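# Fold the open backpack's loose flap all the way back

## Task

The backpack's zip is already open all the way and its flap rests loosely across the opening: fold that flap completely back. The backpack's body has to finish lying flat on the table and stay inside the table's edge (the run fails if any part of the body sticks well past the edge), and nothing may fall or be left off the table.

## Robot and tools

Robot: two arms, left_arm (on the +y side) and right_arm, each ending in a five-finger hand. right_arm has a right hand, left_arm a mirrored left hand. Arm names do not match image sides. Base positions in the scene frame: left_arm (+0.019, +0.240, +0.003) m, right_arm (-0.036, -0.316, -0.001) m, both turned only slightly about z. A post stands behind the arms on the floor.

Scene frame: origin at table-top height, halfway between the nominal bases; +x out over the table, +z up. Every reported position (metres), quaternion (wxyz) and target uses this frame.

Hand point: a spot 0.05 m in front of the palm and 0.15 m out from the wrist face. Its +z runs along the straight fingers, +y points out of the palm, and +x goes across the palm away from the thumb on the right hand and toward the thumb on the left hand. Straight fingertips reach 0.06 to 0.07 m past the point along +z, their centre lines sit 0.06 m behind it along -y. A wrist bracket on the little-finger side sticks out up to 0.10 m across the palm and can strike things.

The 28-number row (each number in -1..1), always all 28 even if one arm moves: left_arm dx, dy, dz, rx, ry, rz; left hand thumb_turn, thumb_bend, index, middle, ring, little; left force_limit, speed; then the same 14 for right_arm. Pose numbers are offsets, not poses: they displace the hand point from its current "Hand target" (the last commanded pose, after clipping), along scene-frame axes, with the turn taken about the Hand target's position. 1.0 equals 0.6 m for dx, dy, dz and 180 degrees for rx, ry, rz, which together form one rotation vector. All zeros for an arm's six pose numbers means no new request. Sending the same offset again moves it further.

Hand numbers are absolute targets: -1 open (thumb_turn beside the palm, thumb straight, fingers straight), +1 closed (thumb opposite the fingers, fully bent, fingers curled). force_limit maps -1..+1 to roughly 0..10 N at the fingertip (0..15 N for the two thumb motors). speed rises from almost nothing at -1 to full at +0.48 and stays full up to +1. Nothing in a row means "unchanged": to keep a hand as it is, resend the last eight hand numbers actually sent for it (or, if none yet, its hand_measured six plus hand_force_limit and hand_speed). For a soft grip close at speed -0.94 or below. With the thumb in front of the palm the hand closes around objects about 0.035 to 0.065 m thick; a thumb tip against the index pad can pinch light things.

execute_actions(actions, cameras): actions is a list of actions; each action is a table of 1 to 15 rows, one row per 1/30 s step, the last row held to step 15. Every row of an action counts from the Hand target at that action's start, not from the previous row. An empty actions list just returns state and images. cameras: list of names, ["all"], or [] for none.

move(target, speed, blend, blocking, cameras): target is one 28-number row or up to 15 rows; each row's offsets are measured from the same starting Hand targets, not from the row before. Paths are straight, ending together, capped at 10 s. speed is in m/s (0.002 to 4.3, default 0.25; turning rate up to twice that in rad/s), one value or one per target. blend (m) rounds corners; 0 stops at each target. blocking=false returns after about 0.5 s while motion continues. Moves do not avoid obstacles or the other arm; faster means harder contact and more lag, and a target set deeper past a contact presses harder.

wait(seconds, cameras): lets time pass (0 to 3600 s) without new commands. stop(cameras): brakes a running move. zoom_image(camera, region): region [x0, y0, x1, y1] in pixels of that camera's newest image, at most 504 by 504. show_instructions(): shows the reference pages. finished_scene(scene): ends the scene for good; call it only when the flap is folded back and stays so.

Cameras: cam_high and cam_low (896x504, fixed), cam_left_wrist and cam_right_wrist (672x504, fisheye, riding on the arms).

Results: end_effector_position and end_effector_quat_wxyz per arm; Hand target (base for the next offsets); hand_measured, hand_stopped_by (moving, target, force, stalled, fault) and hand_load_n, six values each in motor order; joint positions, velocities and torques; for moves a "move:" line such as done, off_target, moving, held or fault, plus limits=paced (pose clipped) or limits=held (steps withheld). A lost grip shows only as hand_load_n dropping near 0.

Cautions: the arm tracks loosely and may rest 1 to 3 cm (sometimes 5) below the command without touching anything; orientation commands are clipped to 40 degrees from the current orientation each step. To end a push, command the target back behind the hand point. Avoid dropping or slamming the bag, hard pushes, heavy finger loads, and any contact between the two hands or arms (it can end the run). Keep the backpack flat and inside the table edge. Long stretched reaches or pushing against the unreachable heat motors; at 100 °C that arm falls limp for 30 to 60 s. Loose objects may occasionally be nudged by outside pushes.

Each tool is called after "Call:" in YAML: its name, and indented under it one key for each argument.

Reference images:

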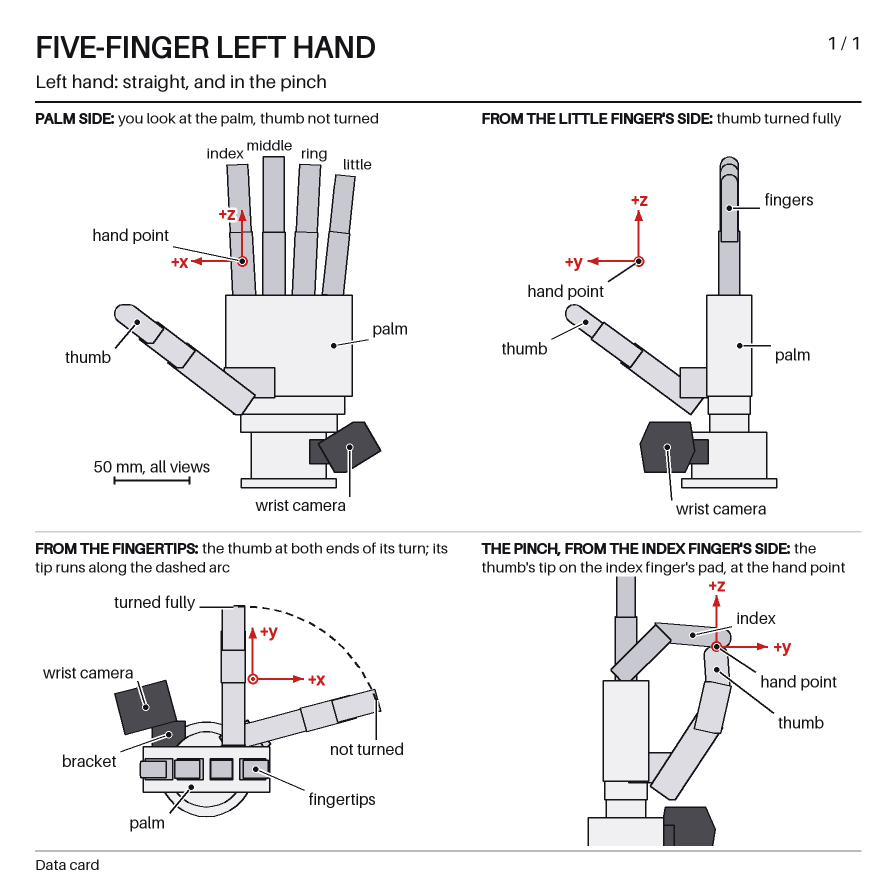

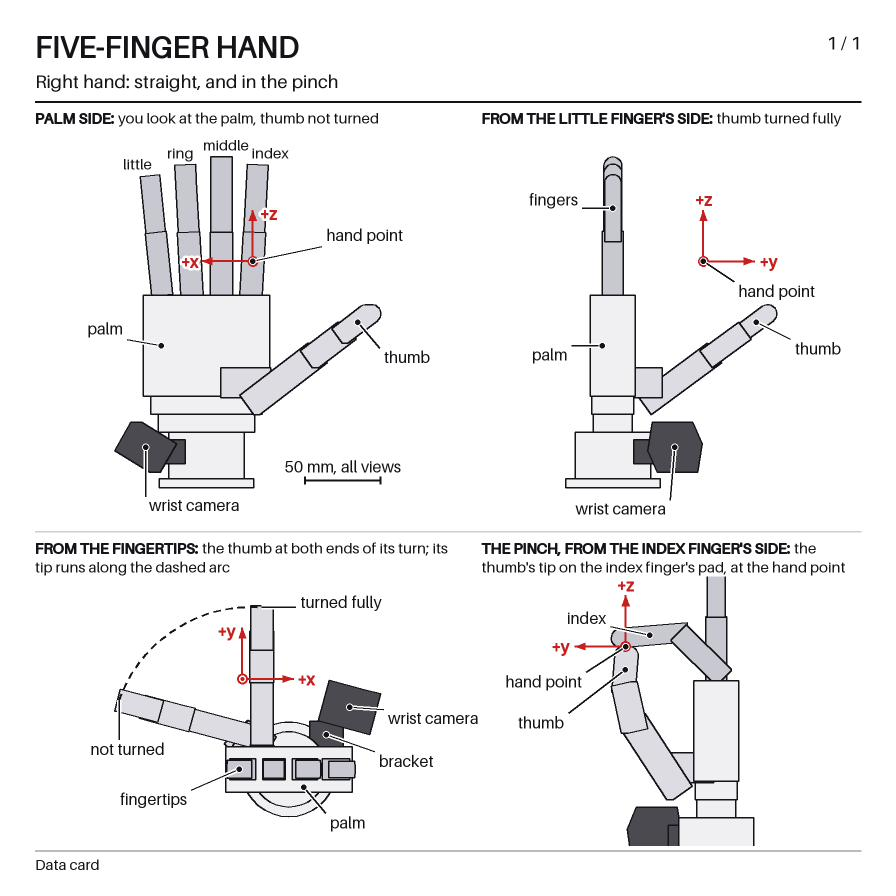

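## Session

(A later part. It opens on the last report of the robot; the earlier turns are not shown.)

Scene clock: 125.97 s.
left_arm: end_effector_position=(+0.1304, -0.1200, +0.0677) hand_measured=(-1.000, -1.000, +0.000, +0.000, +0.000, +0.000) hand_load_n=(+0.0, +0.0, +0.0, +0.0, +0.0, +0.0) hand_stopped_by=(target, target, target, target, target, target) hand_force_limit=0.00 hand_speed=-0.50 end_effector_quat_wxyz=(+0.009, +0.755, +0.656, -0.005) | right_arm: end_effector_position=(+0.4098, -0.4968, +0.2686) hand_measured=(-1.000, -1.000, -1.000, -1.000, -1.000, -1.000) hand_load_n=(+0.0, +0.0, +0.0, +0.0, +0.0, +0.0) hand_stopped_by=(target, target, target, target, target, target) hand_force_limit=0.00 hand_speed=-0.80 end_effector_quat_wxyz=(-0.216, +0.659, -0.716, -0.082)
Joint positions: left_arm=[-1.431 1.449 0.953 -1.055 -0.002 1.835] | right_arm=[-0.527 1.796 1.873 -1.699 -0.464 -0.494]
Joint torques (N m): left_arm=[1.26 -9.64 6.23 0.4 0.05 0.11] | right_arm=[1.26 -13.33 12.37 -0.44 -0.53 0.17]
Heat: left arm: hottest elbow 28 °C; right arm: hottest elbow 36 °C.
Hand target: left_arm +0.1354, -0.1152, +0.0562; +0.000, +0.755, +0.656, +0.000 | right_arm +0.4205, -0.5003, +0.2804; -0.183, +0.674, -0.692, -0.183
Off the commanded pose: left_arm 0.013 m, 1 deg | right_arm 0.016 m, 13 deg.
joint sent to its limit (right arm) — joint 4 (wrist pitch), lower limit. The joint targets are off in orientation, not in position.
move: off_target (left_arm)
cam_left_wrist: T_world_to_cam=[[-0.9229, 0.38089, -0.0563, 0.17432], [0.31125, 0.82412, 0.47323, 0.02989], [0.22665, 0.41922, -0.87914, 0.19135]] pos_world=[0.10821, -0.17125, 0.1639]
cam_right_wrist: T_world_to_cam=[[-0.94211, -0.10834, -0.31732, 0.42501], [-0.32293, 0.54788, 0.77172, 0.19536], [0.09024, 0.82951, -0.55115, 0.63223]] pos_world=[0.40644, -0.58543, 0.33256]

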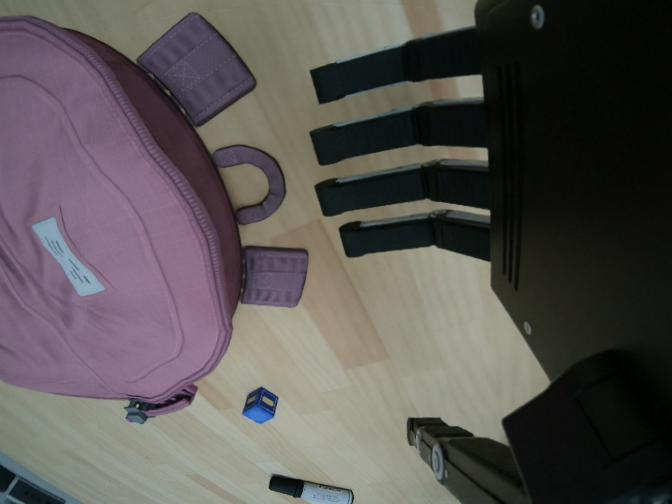

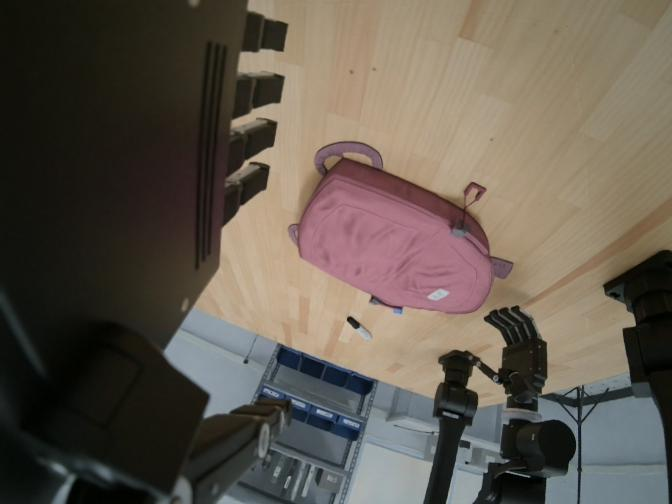

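Call:
move:
  target: [0.042,-0.005,-0.018,0,0,0,-1,-1,0,0,0,0,0,-0.5,0,0,0,0,0,0,-1,-1,-1,-1,-1,-1,0,-0.8]
  speed: 0.1
  cameras: ["cam_left_wrist","cam_right_wrist"]

Scene clock: 136.50 s.
left_arm: end_effector_position=(+0.1563, -0.1213, +0.0556) hand_measured=(-1.000, -1.000, +0.000, +0.000, +0.000, +0.000) hand_load_n=(+0.0, +0.0, +0.0, +0.0, +0.5, +0.0) hand_stopped_by=(target, target, target, target, target, target) hand_force_limit=0.00 hand_speed=-0.50 end_effector_quat_wxyz=(+0.007, +0.754, +0.657, -0.003) | right_arm: end_effector_position=(+0.4098, -0.4968, +0.2686) hand_measured=(-1.000, -1.000, -1.000, -1.000, -1.000, -1.000) hand_load_n=(-0.5, +0.0, +0.0, +0.0, +0.0, +0.0) hand_stopped_by=(target, target, target, target, target, target) hand_force_limit=0.00 hand_speed=-0.80 end_effector_quat_wxyz=(-0.216, +0.659, -0.716, -0.082)
Joint positions: left_arm=[-1.365 1.483 0.953 -1.025 -0.002 1.899] | right_arm=[-0.527 1.796 1.873 -1.699 -0.464 -0.494]
Joint torques (N m): left_arm=[1.14 -9.93 6.46 0.39 0.01 0.07] | right_arm=[1.26 -13.39 12.36 -0.43 -0.53 0.17]
Heat: left arm: hottest elbow 28 °C; right arm: hottest elbow 36 °C.
Hand target: left_arm +0.1606, -0.1182, +0.0454; +0.000, +0.755, +0.656, +0.000 | right_arm +0.4205, -0.5003, +0.2804; -0.183, +0.674, -0.692, -0.183
Off the commanded pose: left_arm 0.011 m, 1 deg | right_arm 0.016 m, 13 deg.
joint sent to its limit (right arm) — joint 4 (wrist pitch), lower limit. The joint targets are off in orientation, not in position.
move: off_target (left_arm)
cam_left_wrist: T_world_to_cam=[[-0.92393, 0.37864, -0.05452, 0.19787], [0.3092, 0.82307, 0.4764, 0.02867], [0.22526, 0.42331, -0.87754, 0.17603]] pos_world=[0.13431, -0.17304, 0.1516]
cam_right_wrist: T_world_to_cam=[[-0.94211, -0.10834, -0.31732, 0.42501], [-0.32293, 0.54788, 0.77172, 0.19536], [0.09024, 0.82951, -0.55115, 0.63223]] pos_world=[0.40644, -0.58543, 0.33256]

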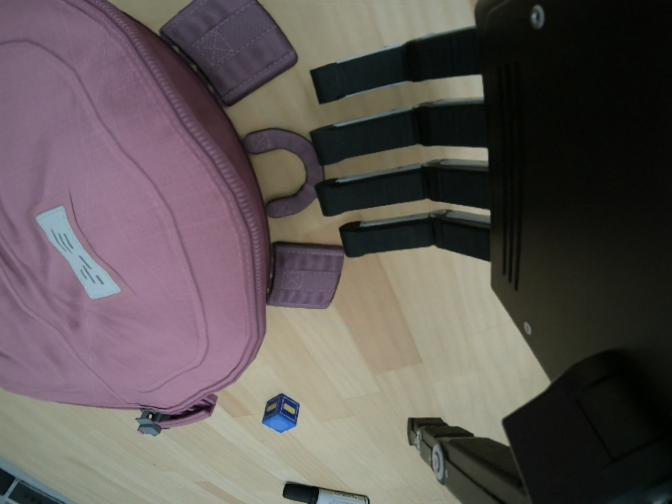

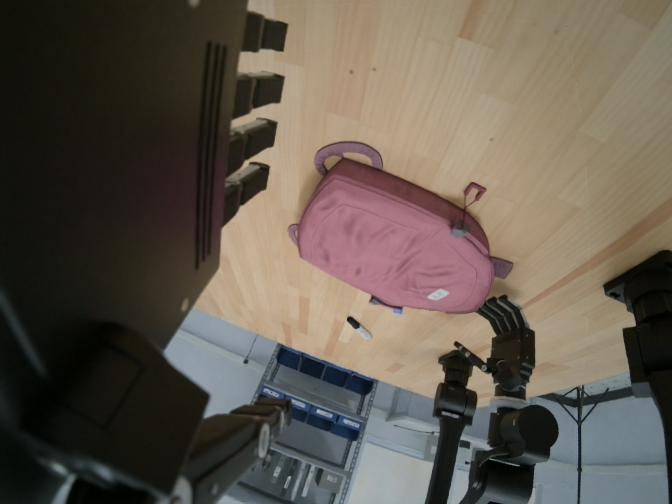

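Call:
move:
  target: [0.037,-0.004,0,0,0,0,-1,-1,0,0,0,0,0,-0.5,0,0,0,0,0,0,-1,-1,-1,-1,-1,-1,0,-0.8]
  speed: 0.06
  cameras: ["cam_left_wrist","cam_right_wrist"]

Call:
zoom_image:
  camera: "cam_left_wrist"
  region: [180, 20, 450, 290]

Call:
zoom_image:
  camera: "cam_right_wrist"
  region: [400, 200, 580, 360]

Scene clock: 140.63 s.
left_arm: end_effector_position=(+0.1763, -0.1156, +0.0494) hand_measured=(-1.000, -1.000, +0.000, +0.000, +0.000, +0.000) hand_load_n=(+0.0, +0.0, +0.0, +0.0, +0.0, -0.5) hand_stopped_by=(target, target, target, target, target, target) hand_force_limit=0.00 hand_speed=-0.50 end_effector_quat_wxyz=(+0.000, +0.754, +0.657, +0.001) | right_arm: end_effector_position=(+0.4098, -0.4968, +0.2686) hand_measured=(-1.000, -1.000, -1.000, -1.000, -1.000, -1.000) hand_load_n=(+0.0, +0.0, +0.0, +0.0, +0.0, +0.0) hand_stopped_by=(target, target, target, target, target, target) hand_force_limit=0.00 hand_speed=-0.80 end_effector_quat_wxyz=(-0.216, +0.659, -0.716, -0.082)
Joint positions: left_arm=[-1.311 1.5 0.953 -1.025 -0.001 1.953] | right_arm=[-0.527 1.796 1.873 -1.699 -0.464 -0.494]
Joint torques (N m): left_arm=[1.14 -10.05 8.02 0.27 0 0.09] | right_arm=[1.2 -13.33 12.37 -0.42 -0.53 0.17]
Heat: left arm: hottest elbow 28 °C; right arm: hottest elbow 36 °C.
Hand target: left_arm +0.1828, -0.1206, +0.0454; +0.000, +0.755, +0.656, +0.000 | right_arm +0.4205, -0.5003, +0.2804; -0.183, +0.674, -0.692, -0.183
Off the commanded pose: left_arm 0.009 m, 0 deg | right_arm 0.016 m, 13 deg.
joint sent to its limit (right arm) — joint 4 (wrist pitch), lower limit. The joint targets are off in orientation, not in position.
move: done
cam_left_wrist: T_world_to_cam=[[-0.92382, 0.3802, -0.04482, 0.21351], [0.31158, 0.81472, 0.48903, 0.01871], [0.22244, 0.43781, -0.87112, 0.16553]] pos_world=[0.1546, -0.16889, 0.14462]
cam_right_wrist: T_world_to_cam=[[-0.94211, -0.10834, -0.31732, 0.42501], [-0.32293, 0.54788, 0.77172, 0.19536], [0.09024, 0.82951, -0.55115, 0.63223]] pos_world=[0.40644, -0.58543, 0.33256]

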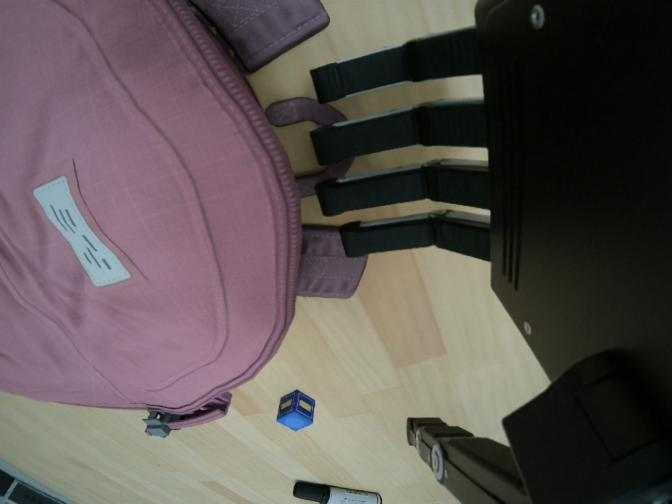

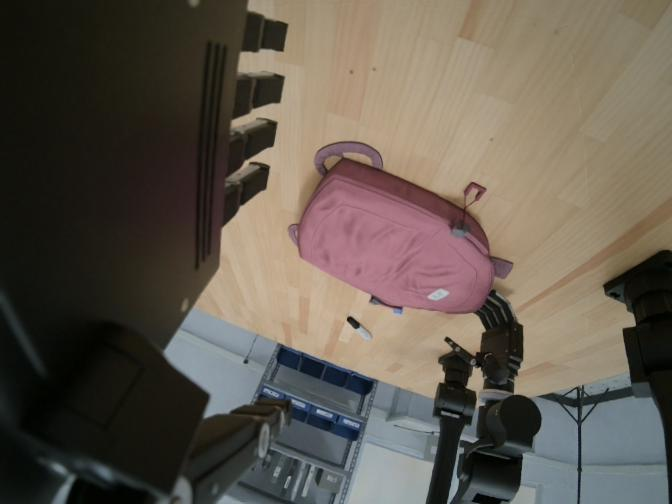

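Scaled by 1.867 from the camera's image (finer frame: 960x720).

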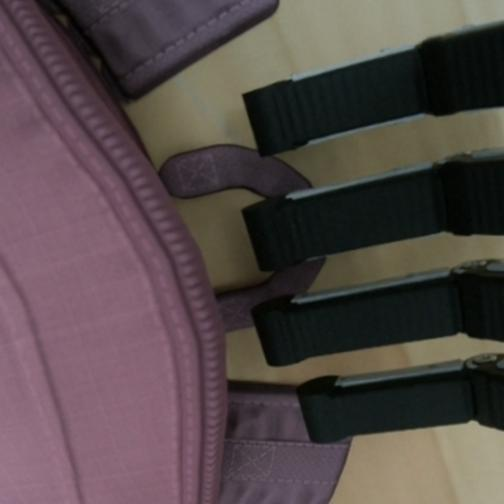

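Scaled by 2.800 from the camera's image (finer frame: 960x720).

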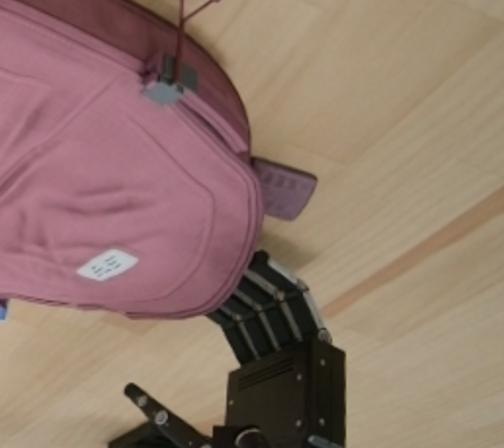

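Call:
move:
  target: [0.025,-0.004,0,0,0,0,-1,-1,0,0,0,0,0,-0.5,0,0,0,0,0,0,-1,-1,-1,-1,-1,-1,0,-0.8]
  speed: 0.05
  cameras: ["cam_left_wrist"]

Call:
zoom_image:
  camera: "cam_left_wrist"
  region: [180, 20, 450, 290]

Scene clock: 147.40 s.
left_arm: end_effector_position=(+0.1888, -0.1109, +0.0440) hand_measured=(-1.000, -1.000, +0.000, +0.000, +0.000, +0.000) hand_load_n=(-0.5, +0.0, +0.0, +0.0, +0.0, +0.0) hand_stopped_by=(target, target, target, target, target, target) hand_force_limit=0.00 hand_speed=-0.50 end_effector_quat_wxyz=(-0.007, +0.754, +0.656, +0.004) | right_arm: end_effector_position=(+0.4098, -0.4968, +0.2686) hand_measured=(-1.000, -1.000, -1.000, -1.000, -1.000, -1.000) hand_load_n=(+0.0, +0.0, +0.0, +0.0, +0.0, +0.0) hand_stopped_by=(target, target, target, target, target, target) hand_force_limit=0.00 hand_speed=-0.80 end_effector_quat_wxyz=(-0.216, +0.659, -0.716, -0.082)
Joint positions: left_arm=[-1.277 1.515 0.953 -1.025 -0.001 1.988] | right_arm=[-0.527 1.796 1.873 -1.699 -0.464 -0.494]
Joint torques (N m): left_arm=[1.08 -10.17 9.35 0.13 -0.01 0.07] | right_arm=[1.26 -13.39 12.37 -0.44 -0.53 0.17]
Heat: left arm: hottest elbow 28 °C; right arm: hottest elbow 37 °C.
Hand target: left_arm +0.1977, -0.1230, +0.0453; +0.000, +0.755, +0.656, +0.000 | right_arm +0.4205, -0.5003, +0.2804; -0.183, +0.674, -0.692, -0.183
Off the commanded pose: left_arm 0.015 m, 1 deg | right_arm 0.016 m, 13 deg.
joint sent to its limit (right arm) — joint 4 (wrist pitch), lower limit. The joint targets are off in orientation, not in position.
move: off_target (left_arm)
cam_left_wrist: T_world_to_cam=[[-0.92383, 0.38116, -0.03552, 0.22275], [0.31397, 0.80749, 0.49938, 0.01191], [0.21902, 0.45019, -0.86566, 0.15777]] pos_world=[0.16748, -0.16555, 0.13854]

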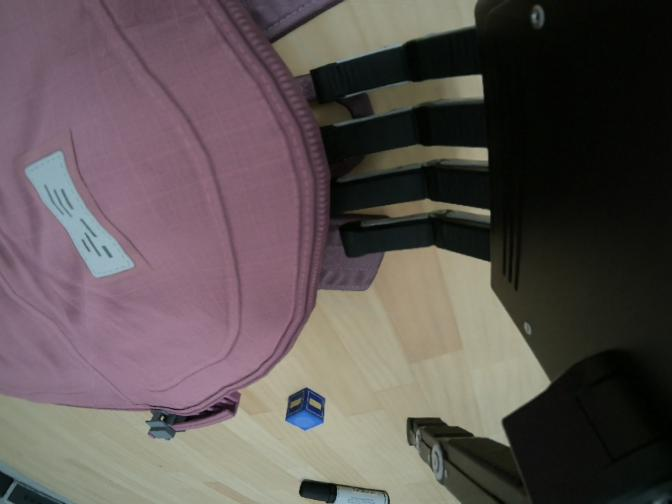

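Scaled by 1.867 from the camera's image (finer frame: 960x720).

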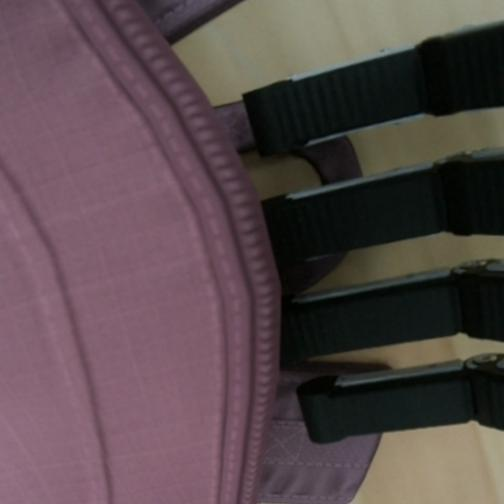

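Call:
move:
  target: [0.0,-0.004,0.06,0,0,0,-1,-1,0,0,0,0,0,-0.5,0,0,0,0,0,0,-1,-1,-1,-1,-1,-1,0,-0.8]
  speed: 0.05
  cameras: ["cam_left_wrist","cam_right_wrist"]

Call:
zoom_image:
  camera: "cam_left_wrist"
  region: [180, 20, 450, 290]

Scene clock: 152.00 s.
left_arm: end_effector_position=(+0.1891, -0.1119, +0.0666) hand_measured=(-1.000, -1.000, +0.000, +0.000, +0.000, +0.000) hand_load_n=(+0.0, +0.0, +0.0, +0.0, +0.0, +0.0) hand_stopped_by=(target, target, target, target, target, target) hand_force_limit=0.00 hand_speed=-0.50 end_effector_quat_wxyz=(-0.015, +0.754, +0.656, +0.008) | right_arm: end_effector_position=(+0.4098, -0.4968, +0.2686) hand_measured=(-1.000, -1.000, -1.000, -1.000, -1.000, -1.000) hand_load_n=(-0.5, +0.0, +0.0, +0.0, +0.0, +0.0) hand_stopped_by=(target, target, target, target, target, target) hand_force_limit=0.00 hand_speed=-0.80 end_effector_quat_wxyz=(-0.216, +0.659, -0.716, -0.082)
Joint positions: left_arm=[-1.277 1.496 1 -1.108 -0.001 1.988] | right_arm=[-0.527 1.796 1.873 -1.699 -0.464 -0.494]
Joint torques (N m): left_arm=[1.03 -12.1 10.51 -0.65 -0.02 0.07] | right_arm=[1.26 -13.33 12.37 -0.42 -0.53 0.17]
Heat: left arm: hottest elbow 28 °C; right arm: hottest elbow 37 °C.
Hand target: left_arm +0.1977, -0.1255, +0.0814; +0.000, +0.755, +0.656, +0.000 | right_arm +0.4205, -0.5003, +0.2804; -0.183, +0.674, -0.692, -0.183
Off the commanded pose: left_arm 0.022 m, 2 deg | right_arm 0.016 m, 13 deg.
joint sent to its limit (right arm) — joint 4 (wrist pitch), lower limit. The joint targets are off in orientation, not in position.
move: off_target (left_arm)
cam_left_wrist: T_world_to_cam=[[-0.92382, 0.382, -0.02505, 0.22356], [0.31662, 0.7992, 0.51091, -0.0009], [0.21519, 0.46406, -0.85927, 0.17957]] pos_world=[0.16817, -0.16801, 0.16036]
cam_right_wrist: T_world_to_cam=[[-0.94211, -0.10834, -0.31732, 0.42501], [-0.32293, 0.54788, 0.77172, 0.19536], [0.09024, 0.82951, -0.55115, 0.63223]] pos_world=[0.40644, -0.58543, 0.33256]

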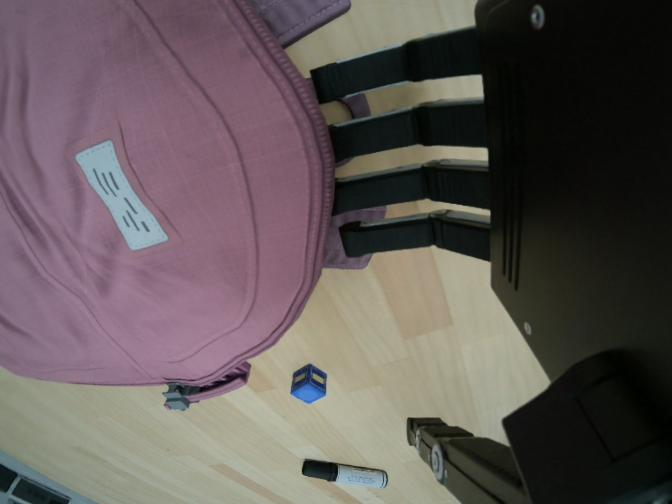

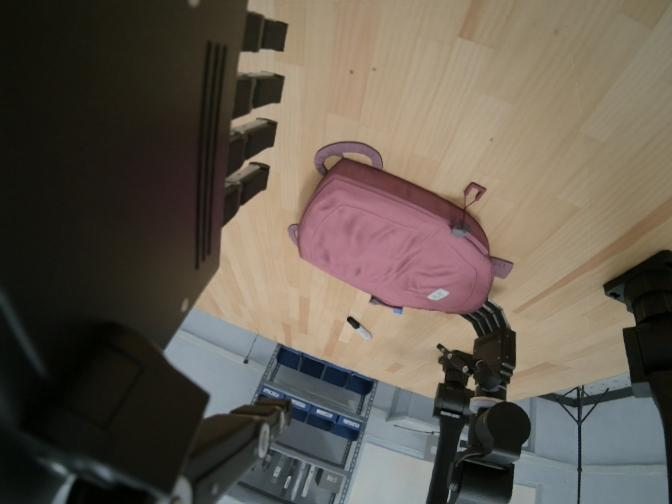

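Scaled by 1.867 from the camera's image (finer frame: 960x720).

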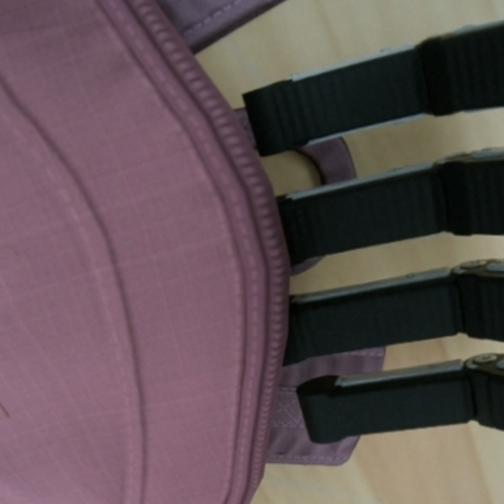

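Call:
move:
  target: [0.0,-0.0,0.06,0,0,0,-1,-1,0,0,0,0,0,-0.5,0,0,0,0,0,0,-1,-1,-1,-1,-1,-1,0,-0.8]
  speed: 0.05
  cameras: ["cam_left_wrist","cam_right_wrist"]

Call:
zoom_image:
  camera: "cam_right_wrist"
  region: [400, 200, 580, 360]

Scene clock: 156.30 s.
left_arm: end_effector_position=(+0.1890, -0.1114, +0.0994) hand_measured=(-1.000, -1.000, +0.000, +0.000, +0.000, +0.000) hand_load_n=(+0.0, -0.5, +0.0, +0.5, +0.0, +0.0) hand_stopped_by=(target, target, target, target, target, target) hand_force_limit=0.00 hand_speed=-0.50 end_effector_quat_wxyz=(-0.018, +0.754, +0.656, +0.009) | right_arm: end_effector_position=(+0.4098, -0.4968, +0.2686) hand_measured=(-1.000, -1.000, -1.000, -1.000, -1.000, -1.000) hand_load_n=(+0.0, +0.0, +0.0, +0.0, +0.0, +0.0) hand_stopped_by=(target, target, target, target, target, target) hand_force_limit=0.00 hand_speed=-0.80 end_effector_quat_wxyz=(-0.216, +0.659, -0.716, -0.082)
Joint positions: left_arm=[-1.277 1.46 1.056 -1.206 -0.001 1.988] | right_arm=[-0.527 1.796 1.873 -1.699 -0.464 -0.494]
Joint torques (N m): left_arm=[0.97 -12.16 11.21 -0.76 -0.02 0.07] | right_arm=[1.26 -13.33 12.37 -0.43 -0.53 0.17]
Heat: left arm: hottest elbow 29 °C; right arm: hottest elbow 37 °C.
Hand target: left_arm +0.1977, -0.1255, +0.1174; +0.000, +0.755, +0.656, +0.000 | right_arm +0.4205, -0.5003, +0.2804; -0.183, +0.674, -0.692, -0.183
Off the commanded pose: left_arm 0.024 m, 2 deg | right_arm 0.016 m, 13 deg.
joint sent to its limit (right arm) — joint 4 (wrist pitch), lower limit. The joint targets are off in orientation, not in position.
move: off_target (left_arm)
cam_left_wrist: T_world_to_cam=[[-0.92388, 0.38213, -0.02059, 0.2237], [0.31761, 0.79567, 0.51578, -0.01905], [0.21348, 0.46998, -0.85647, 0.20822]] pos_world=[0.16827, -0.16819, 0.19277]
cam_right_wrist: T_world_to_cam=[[-0.94211, -0.10834, -0.31732, 0.42501], [-0.32293, 0.54788, 0.77172, 0.19536], [0.09024, 0.82951, -0.55115, 0.63223]] pos_world=[0.40644, -0.58543, 0.33256]

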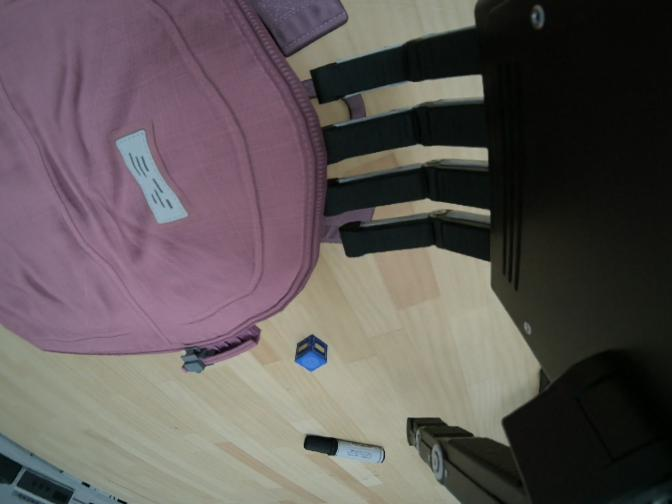

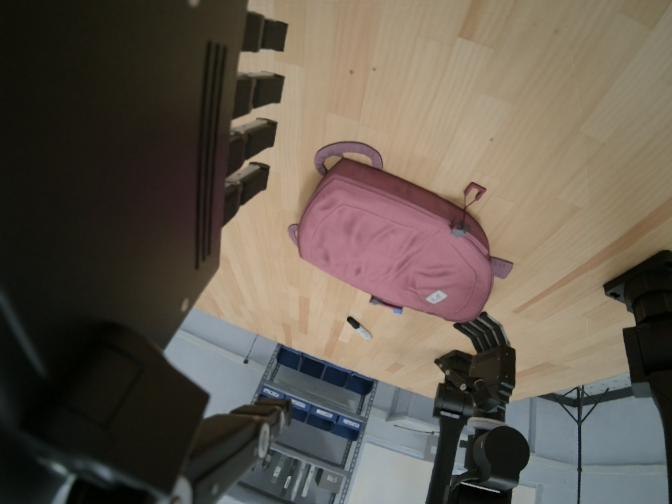

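Scaled by 2.800 from the camera's image (finer frame: 960x720).

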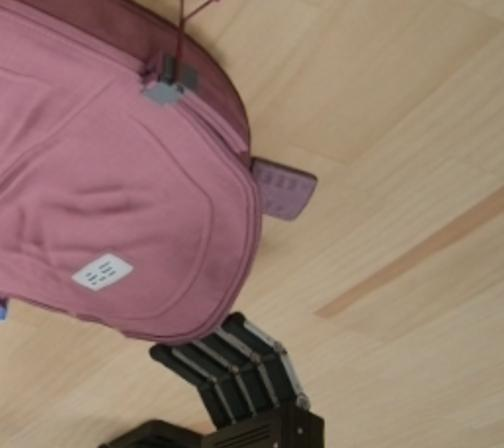

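Call:
move:
  target:
    - [0.025,-0.005,0.035,0,0,0,-1,-1,0,0,0,0,0,-0.5,0,0,0,0,0,0,-1,-1,-1,-1,-1,-1,0,-0.8]
    - [0.045,-0.01,0.085,0,0,0,-1,-1,0,0,0,0,0,-0.5,0,0,0,0,0,0,-1,-1,-1,-1,-1,-1,0,-0.8]
  speed: 0.06
  blend: [0.01,0]
  cameras: ["cam_left_wrist","cam_right_wrist","cam_high"]

Call:
zoom_image:
  camera: "cam_right_wrist"
  region: [360, 180, 580, 380]

Scene clock: 163.63 s.
left_arm: end_effector_position=(+0.2137, -0.1188, +0.1486) hand_measured=(-1.000, -1.000, +0.000, +0.000, +0.000, +0.000) hand_load_n=(+0.0, +0.0, +0.0, +0.5, +0.0, +0.0) hand_stopped_by=(target, target, target, target, target, target) hand_force_limit=0.00 hand_speed=-0.50 end_effector_quat_wxyz=(-0.020, +0.754, +0.656, +0.009) | right_arm: end_effector_position=(+0.4098, -0.4968, +0.2686) hand_measured=(-1.000, -1.000, -1.000, -1.000, -1.000, -1.000) hand_load_n=(+0.0, +0.0, +0.0, +0.0, +0.0, +0.0) hand_stopped_by=(target, target, target, target, target, target) hand_force_limit=0.00 hand_speed=-0.80 end_effector_quat_wxyz=(-0.216, +0.659, -0.716, -0.082)
Joint positions: left_arm=[-1.223 1.457 1.189 -1.347 -0.001 2.041] | right_arm=[-0.527 1.796 1.873 -1.699 -0.464 -0.494]
Joint torques (N m): left_arm=[1.26 -12.4 11.89 -0.61 -0.03 0.11] | right_arm=[1.26 -13.33 12.37 -0.42 -0.53 0.17]
Heat: left arm: hottest elbow 29 °C; right arm: hottest elbow 37 °C.
Hand target: left_arm +0.2247, -0.1314, +0.1683; +0.000, +0.755, +0.656, +0.000 | right_arm +0.4205, -0.5003, +0.2804; -0.183, +0.674, -0.692, -0.183
Off the commanded pose: left_arm 0.026 m, 3 deg | right_arm 0.016 m, 13 deg.
joint sent to its limit (right arm) — joint 4 (wrist pitch), lower limit. The joint targets are off in orientation, not in position.
move: off_target (left_arm)
cam_left_wrist: T_world_to_cam=[[-0.92426, 0.38143, -0.01589, 0.24977], [0.31877, 0.79399, 0.51765, -0.04715], [0.21006, 0.47338, -0.85544, 0.24957]] pos_world=[0.19346, -0.17598, 0.24187]
cam_right_wrist: T_world_to_cam=[[-0.94211, -0.10834, -0.31732, 0.42501], [-0.32293, 0.54788, 0.77172, 0.19536], [0.09024, 0.82951, -0.55115, 0.63223]] pos_world=[0.40644, -0.58543, 0.33256]
Images, in order (width x height): cam_high 896x504, cam_left_wrist 672x504, cam_right_wrist 672x504.

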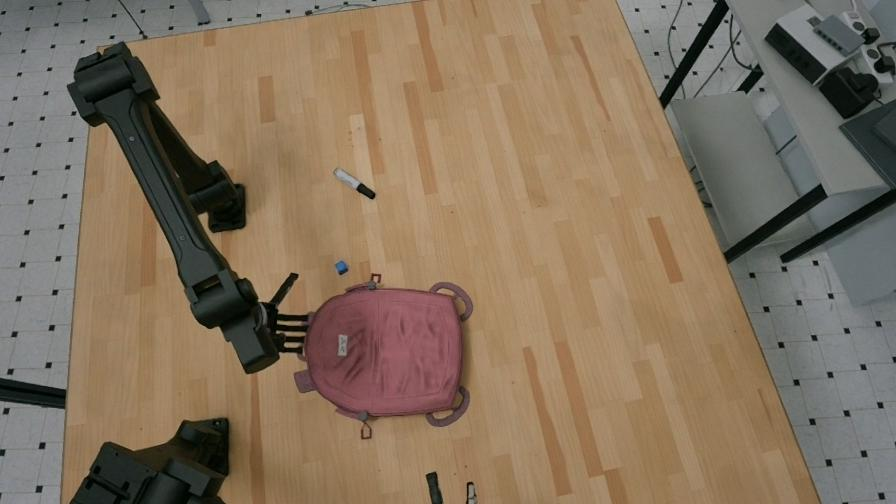

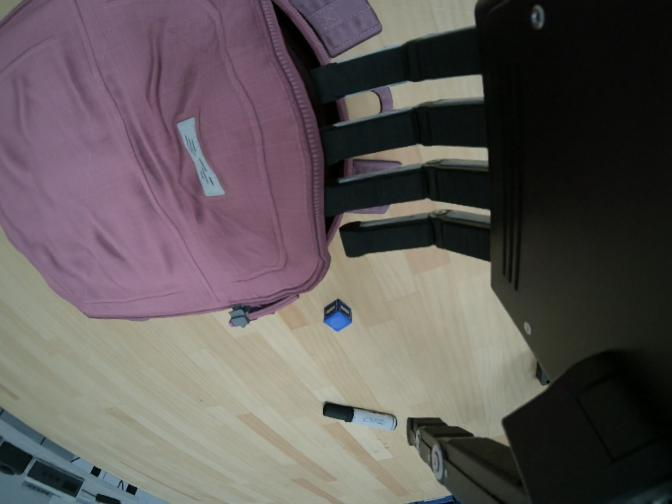

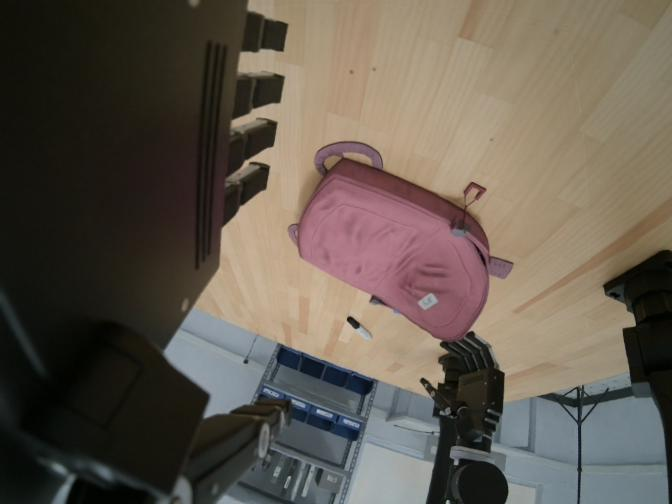

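Scaled by 2.291 from the camera's image (finer frame: 960x720).

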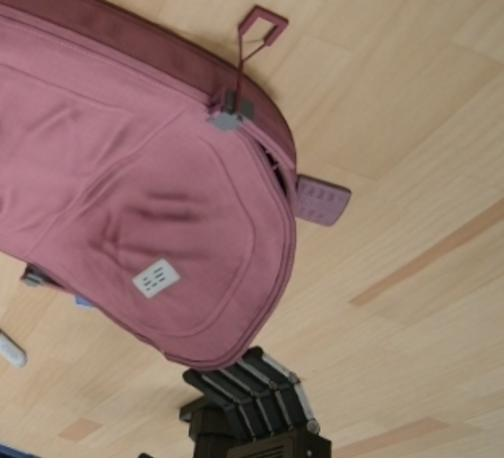

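Call:
move:
  target:
    - [0.035,-0.007,0.038,0,0,0,-1,-1,0,0,0,0,0,-0.5,0,0,0,0,0,0,-1,-1,-1,-1,-1,-1,0,-0.8]
    - [0.065,-0.012,0.077,0,0,0,-1,-1,0,0,0,0,0,-0.5,0,0,0,0,0,0,-1,-1,-1,-1,-1,-1,0,-0.8]
    - [0.115,-0.022,0.1,0,0,0,-1,-1,0,0,0,0,0,-0.5,0,0,0,0,0,0,-1,-1,-1,-1,-1,-1,0,-0.8]
  speed: 0.07
  blend: [0.01,0.01,0]
  cameras: ["cam_left_wrist","cam_right_wrist","cam_high"]

Call:
zoom_image:
  camera: "cam_right_wrist"
  region: [360, 180, 580, 400]

Scene clock: 171.80 s.
left_arm: end_effector_position=(+0.2815, -0.1363, +0.2207) hand_measured=(-1.000, -1.000, +0.000, +0.000, +0.000, +0.000) hand_load_n=(+0.0, +0.0, +0.0, +0.0, +0.0, +0.0) hand_stopped_by=(target, target, target, target, target, target) hand_force_limit=0.00 hand_speed=-0.50 end_effector_quat_wxyz=(+0.002, +0.722, +0.691, +0.020) | right_arm: end_effector_position=(+0.4098, -0.4968, +0.2686) hand_measured=(-1.000, -1.000, -1.000, -1.000, -1.000, -1.000) hand_load_n=(+0.0, +0.0, +0.0, +0.0, +0.0, +0.5) hand_stopped_by=(target, target, target, target, target, target) hand_force_limit=0.00 hand_speed=-0.80 end_effector_quat_wxyz=(-0.216, +0.659, -0.716, -0.082)
Joint positions: left_arm=[-1.109 1.527 1.451 -1.505 -0.039 2.061] | right_arm=[-0.527 1.796 1.873 -1.699 -0.464 -0.494]
Joint torques (N m): left_arm=[1.2 -11.75 12.19 -0.65 -0.16 0.09] | right_arm=[1.26 -13.39 12.37 -0.43 -0.53 0.17]
Heat: left arm: hottest elbow 30 °C; right arm: hottest elbow 38 °C.
Hand target: left_arm +0.2937, -0.1446, +0.2284; +0.000, +0.755, +0.656, +0.000 | right_arm +0.4205, -0.5003, +0.2804; -0.183, +0.674, -0.692, -0.183
Off the commanded pose: left_arm 0.017 m, 6 deg | right_arm 0.016 m, 13 deg.
joint sent to its limit (left arm) — joint 6 (wrist roll), upper limit. The joint targets are off in orientation, not in position.
joint sent to its limit (right arm) — joint 4 (wrist pitch), lower limit. The joint targets are off in orientation, not in position.
move: off_target (left_arm)
cam_left_wrist: T_world_to_cam=[[-0.95375, 0.29311, -0.06671, 0.32765], [0.21837, 0.82807, 0.51635, -0.05894], [0.20659, 0.4779, -0.85377, 0.30648]] pos_world=[0.26206, -0.1937, 0.31396]
cam_right_wrist: T_world_to_cam=[[-0.94211, -0.10834, -0.31732, 0.42501], [-0.32293, 0.54788, 0.77172, 0.19536], [0.09024, 0.82951, -0.55115, 0.63223]] pos_world=[0.40644, -0.58543, 0.33256]
Images, in order (width x height): cam_high 896x504, cam_left_wrist 672x504, cam_right_wrist 672x504.

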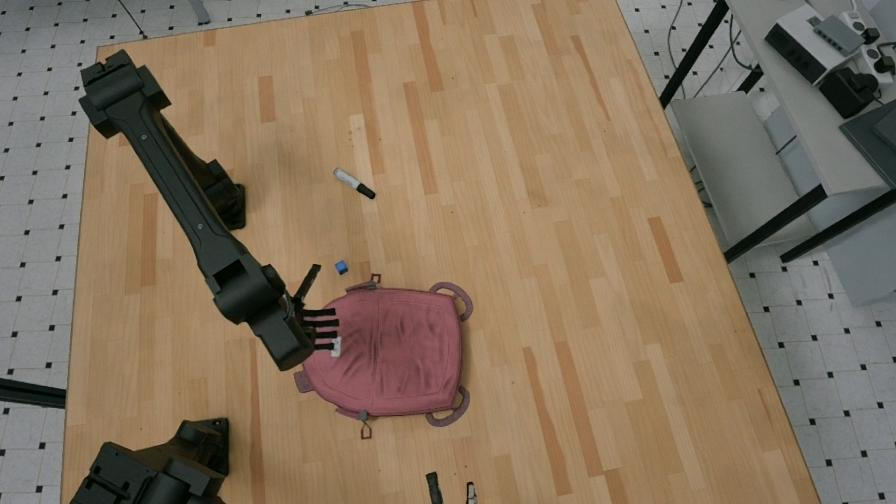

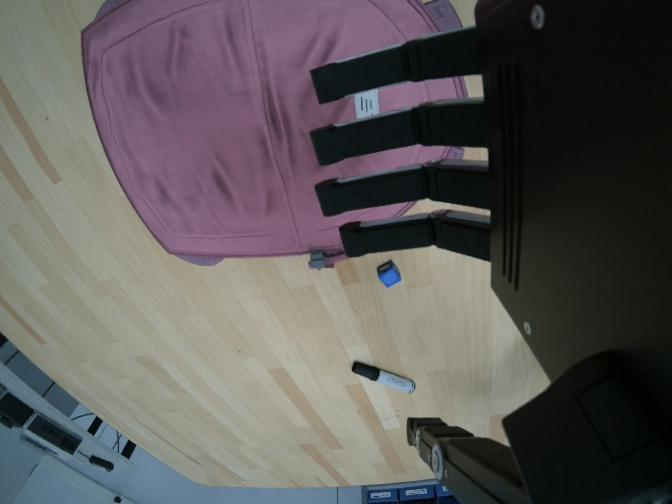

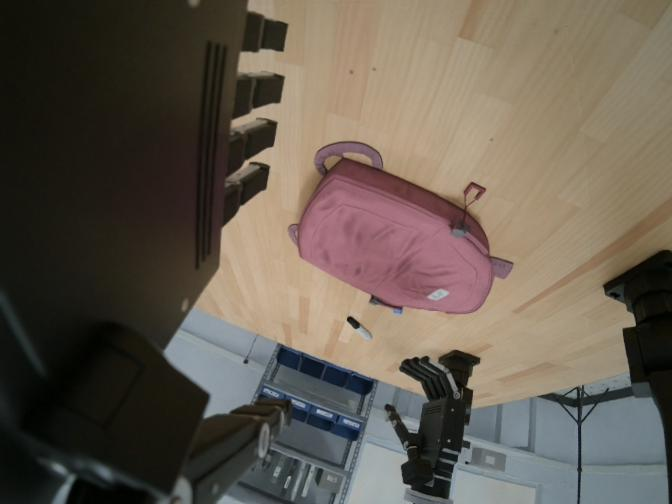

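Scaled by 2.291 from the camera's image (finer frame: 960x720).

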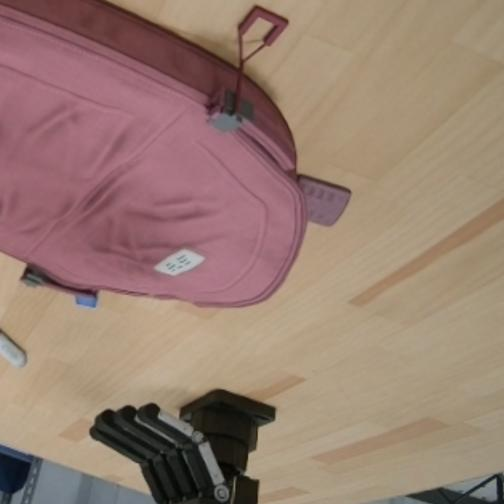

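Call:
move:
  target:
    - [-0.2395,0.0243,-0.097,0,0,0,-1,-1,0,0,0,0,0,-0.5,0,0,0,0,0,0,-1,-1,-1,-1,-1,-1,0,-0.8]
    - [-0.2395,0.044,-0.3057,0,0,0,-1,-1,0,0,0,0,0,-0.5,0,0,0,0,0,0,-1,-1,-1,-1,-1,-1,0,-0.8]
    - [-0.16,0.036,-0.3052,0,0,0,-1,-1,0,0,0,0,0,-0.5,0,0,0,0,0,0,-1,-1,-1,-1,-1,-1,0,-0.8]
  speed: [0.15,0.1,0.06]
  blend: [0.02,0,0]
  cameras: ["cam_left_wrist"]

Scene clock: 187.93 s.
left_arm: end_effector_position=(+0.1883, -0.1108, +0.0435) hand_measured=(-1.000, -1.000, +0.000, +0.000, +0.000, +0.000) hand_load_n=(+0.0, +0.0, +0.0, +0.0, +0.0, +0.0) hand_stopped_by=(target, target, target, target, target, target) hand_force_limit=0.00 hand_speed=-0.50 end_effector_quat_wxyz=(-0.007, +0.755, +0.656, +0.004) | right_arm: end_effector_position=(+0.4098, -0.4968, +0.2686) hand_measured=(-1.000, -1.000, -1.000, -1.000, -1.000, -1.000) hand_load_n=(+0.0, +0.0, +0.0, +0.0, +0.0, +0.0) hand_stopped_by=(target, target, target, target, target, target) hand_force_limit=0.00 hand_speed=-0.80 end_effector_quat_wxyz=(-0.216, +0.659, -0.716, -0.082)
Joint positions: left_arm=[-1.278 1.515 0.952 -1.024 -0.001 1.988] | right_arm=[-0.527 1.796 1.873 -1.699 -0.464 -0.494]
Joint torques (N m): left_arm=[1.2 -10.11 9.47 0.09 -0.05 0.08] | right_arm=[1.2 -13.33 12.37 -0.43 -0.53 0.17]
Heat: left arm: hottest elbow 30 °C; right arm: hottest elbow 38 °C.
Hand target: left_arm +0.1978, -0.1231, +0.0453; +0.000, +0.755, +0.656, +0.000 | right_arm +0.4205, -0.5003, +0.2804; -0.183, +0.674, -0.692, -0.183
Off the commanded pose: left_arm 0.016 m, 1 deg | right_arm 0.016 m, 13 deg.
joint sent to its limit (right arm) — joint 4 (wrist pitch), lower limit. The joint targets are off in orientation, not in position.
move: off_target (left_arm)
cam_left_wrist: T_world_to_cam=[[-0.92357, 0.38184, -0.03489, 0.22227], [0.31495, 0.80735, 0.49899, 0.01199], [0.2187, 0.44987, -0.8659, 0.15737]] pos_world=[0.16708, -0.16535, 0.13804]

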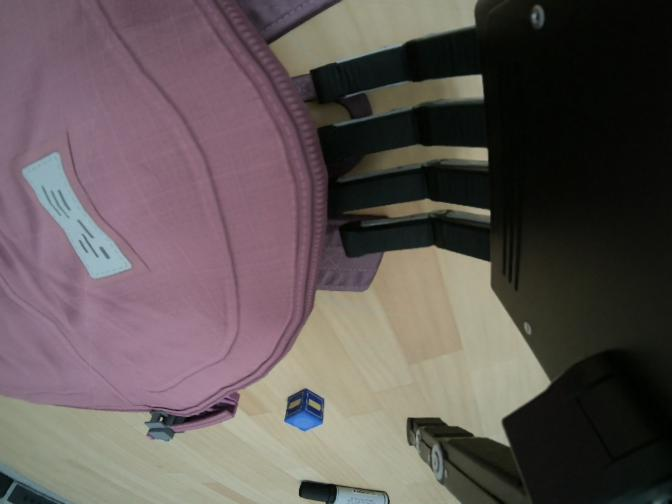

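Call:
move:
  target:
    - [0.0,-0.004,0.12,0,0,0,-1,-1,0,0,0,0,0,-0.5,0,0,0,0,0,0,-1,-1,-1,-1,-1,-1,0,-0.8]
    - [0.0737,-0.013,0.135,0,0,0,-1,-1,0,0,0,0,0,-0.5,0,0,0,0,0,0,-1,-1,-1,-1,-1,-1,0,-0.8]
  speed: [0.05,0.05]
  blend: [0,0]
  cameras: ["cam_left_wrist","cam_right_wrist"]

Call:
zoom_image:
  camera: "cam_right_wrist"
  region: [360, 180, 580, 400]

Scene clock: 193.97 s.
left_arm: end_effector_position=(+0.2284, -0.1184, +0.1170) hand_measured=(-1.000, -1.000, +0.000, +0.000, +0.000, +0.000) hand_load_n=(+0.0, +0.0, +0.5, +0.0, +0.0, +0.0) hand_stopped_by=(target, target, target, target, target, target) hand_force_limit=0.00 hand_speed=-0.50 end_effector_quat_wxyz=(-0.008, +0.749, +0.663, +0.004) | right_arm: end_effector_position=(+0.4098, -0.4968, +0.2686) hand_measured=(-1.000, -1.000, -1.000, -1.000, -1.000, -1.000) hand_load_n=(+0.0, +0.0, +0.0, +0.0, +0.0, +0.0) hand_stopped_by=(target, target, target, target, target, target) hand_force_limit=0.00 hand_speed=-0.80 end_effector_quat_wxyz=(-0.216, +0.659, -0.716, -0.082)
Joint positions: left_arm=[-1.189 1.478 1.126 -1.236 -0.003 2.059] | right_arm=[-0.527 1.796 1.873 -1.699 -0.464 -0.494]
Joint torques (N m): left_arm=[1.26 -10.52 11.62 -0.55 -0.26 0.1] | right_arm=[1.26 -13.33 12.36 -0.43 -0.53 0.17]
Heat: left arm: hottest elbow 30 °C; right arm: hottest elbow 38 °C.
Hand target: left_arm +0.2420, -0.1309, +0.1263; +0.000, +0.755, +0.656, +0.000 | right_arm +0.4205, -0.5003, +0.2804; -0.183, +0.674, -0.692, -0.183
Off the commanded pose: left_arm 0.021 m, 1 deg | right_arm 0.016 m, 13 deg.
joint sent to its limit (left arm) — joint 6 (wrist roll), upper limit. The joint targets still meet the commanded pose.
joint sent to its limit (right arm) — joint 4 (wrist pitch), lower limit. The joint targets are off in orientation, not in position.
move: off_target (left_arm)
cam_left_wrist: T_world_to_cam=[[-0.92997, 0.366, -0.03466, 0.26434], [0.30079, 0.81167, 0.50072, -0.02764], [0.21139, 0.45523, -0.86492, 0.21798]] pos_world=[0.20806, -0.17354, 0.21154]
cam_right_wrist: T_world_to_cam=[[-0.94211, -0.10834, -0.31732, 0.42501], [-0.32293, 0.54788, 0.77172, 0.19536], [0.09024, 0.82951, -0.55115, 0.63223]] pos_world=[0.40644, -0.58543, 0.33256]

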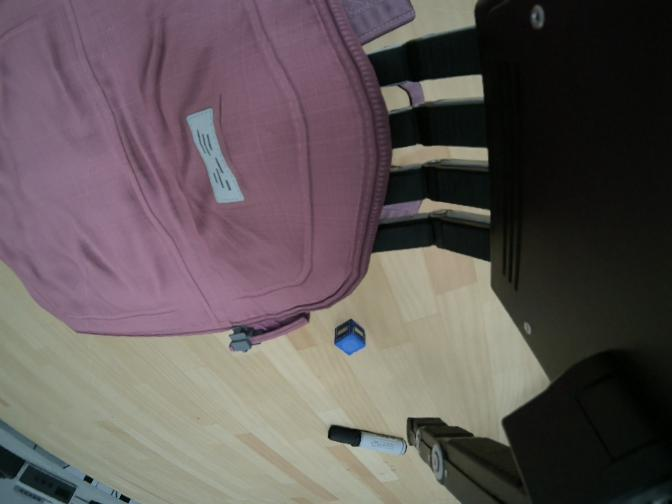

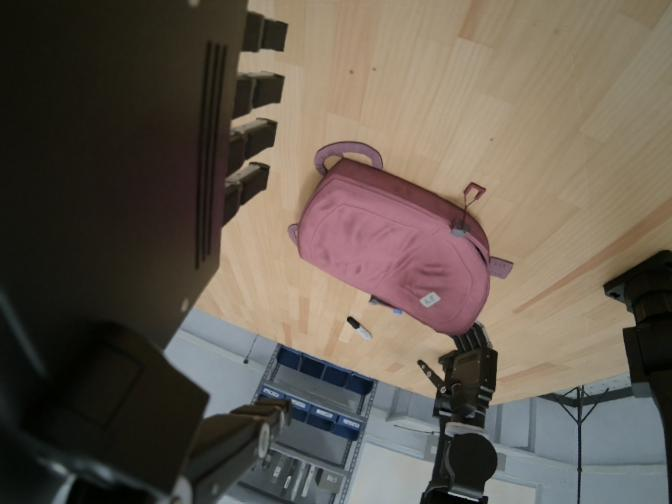

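Scaled by 2.291 from the camera's image (finer frame: 960x720).

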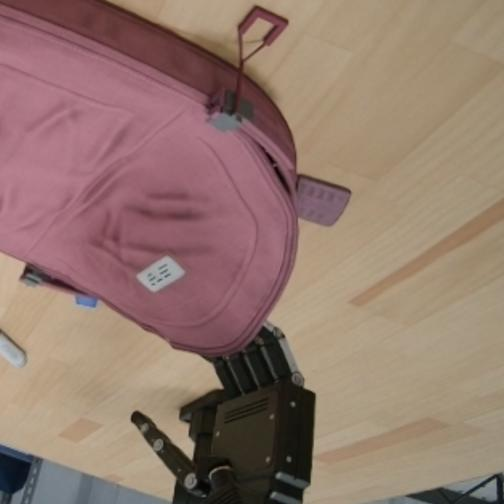

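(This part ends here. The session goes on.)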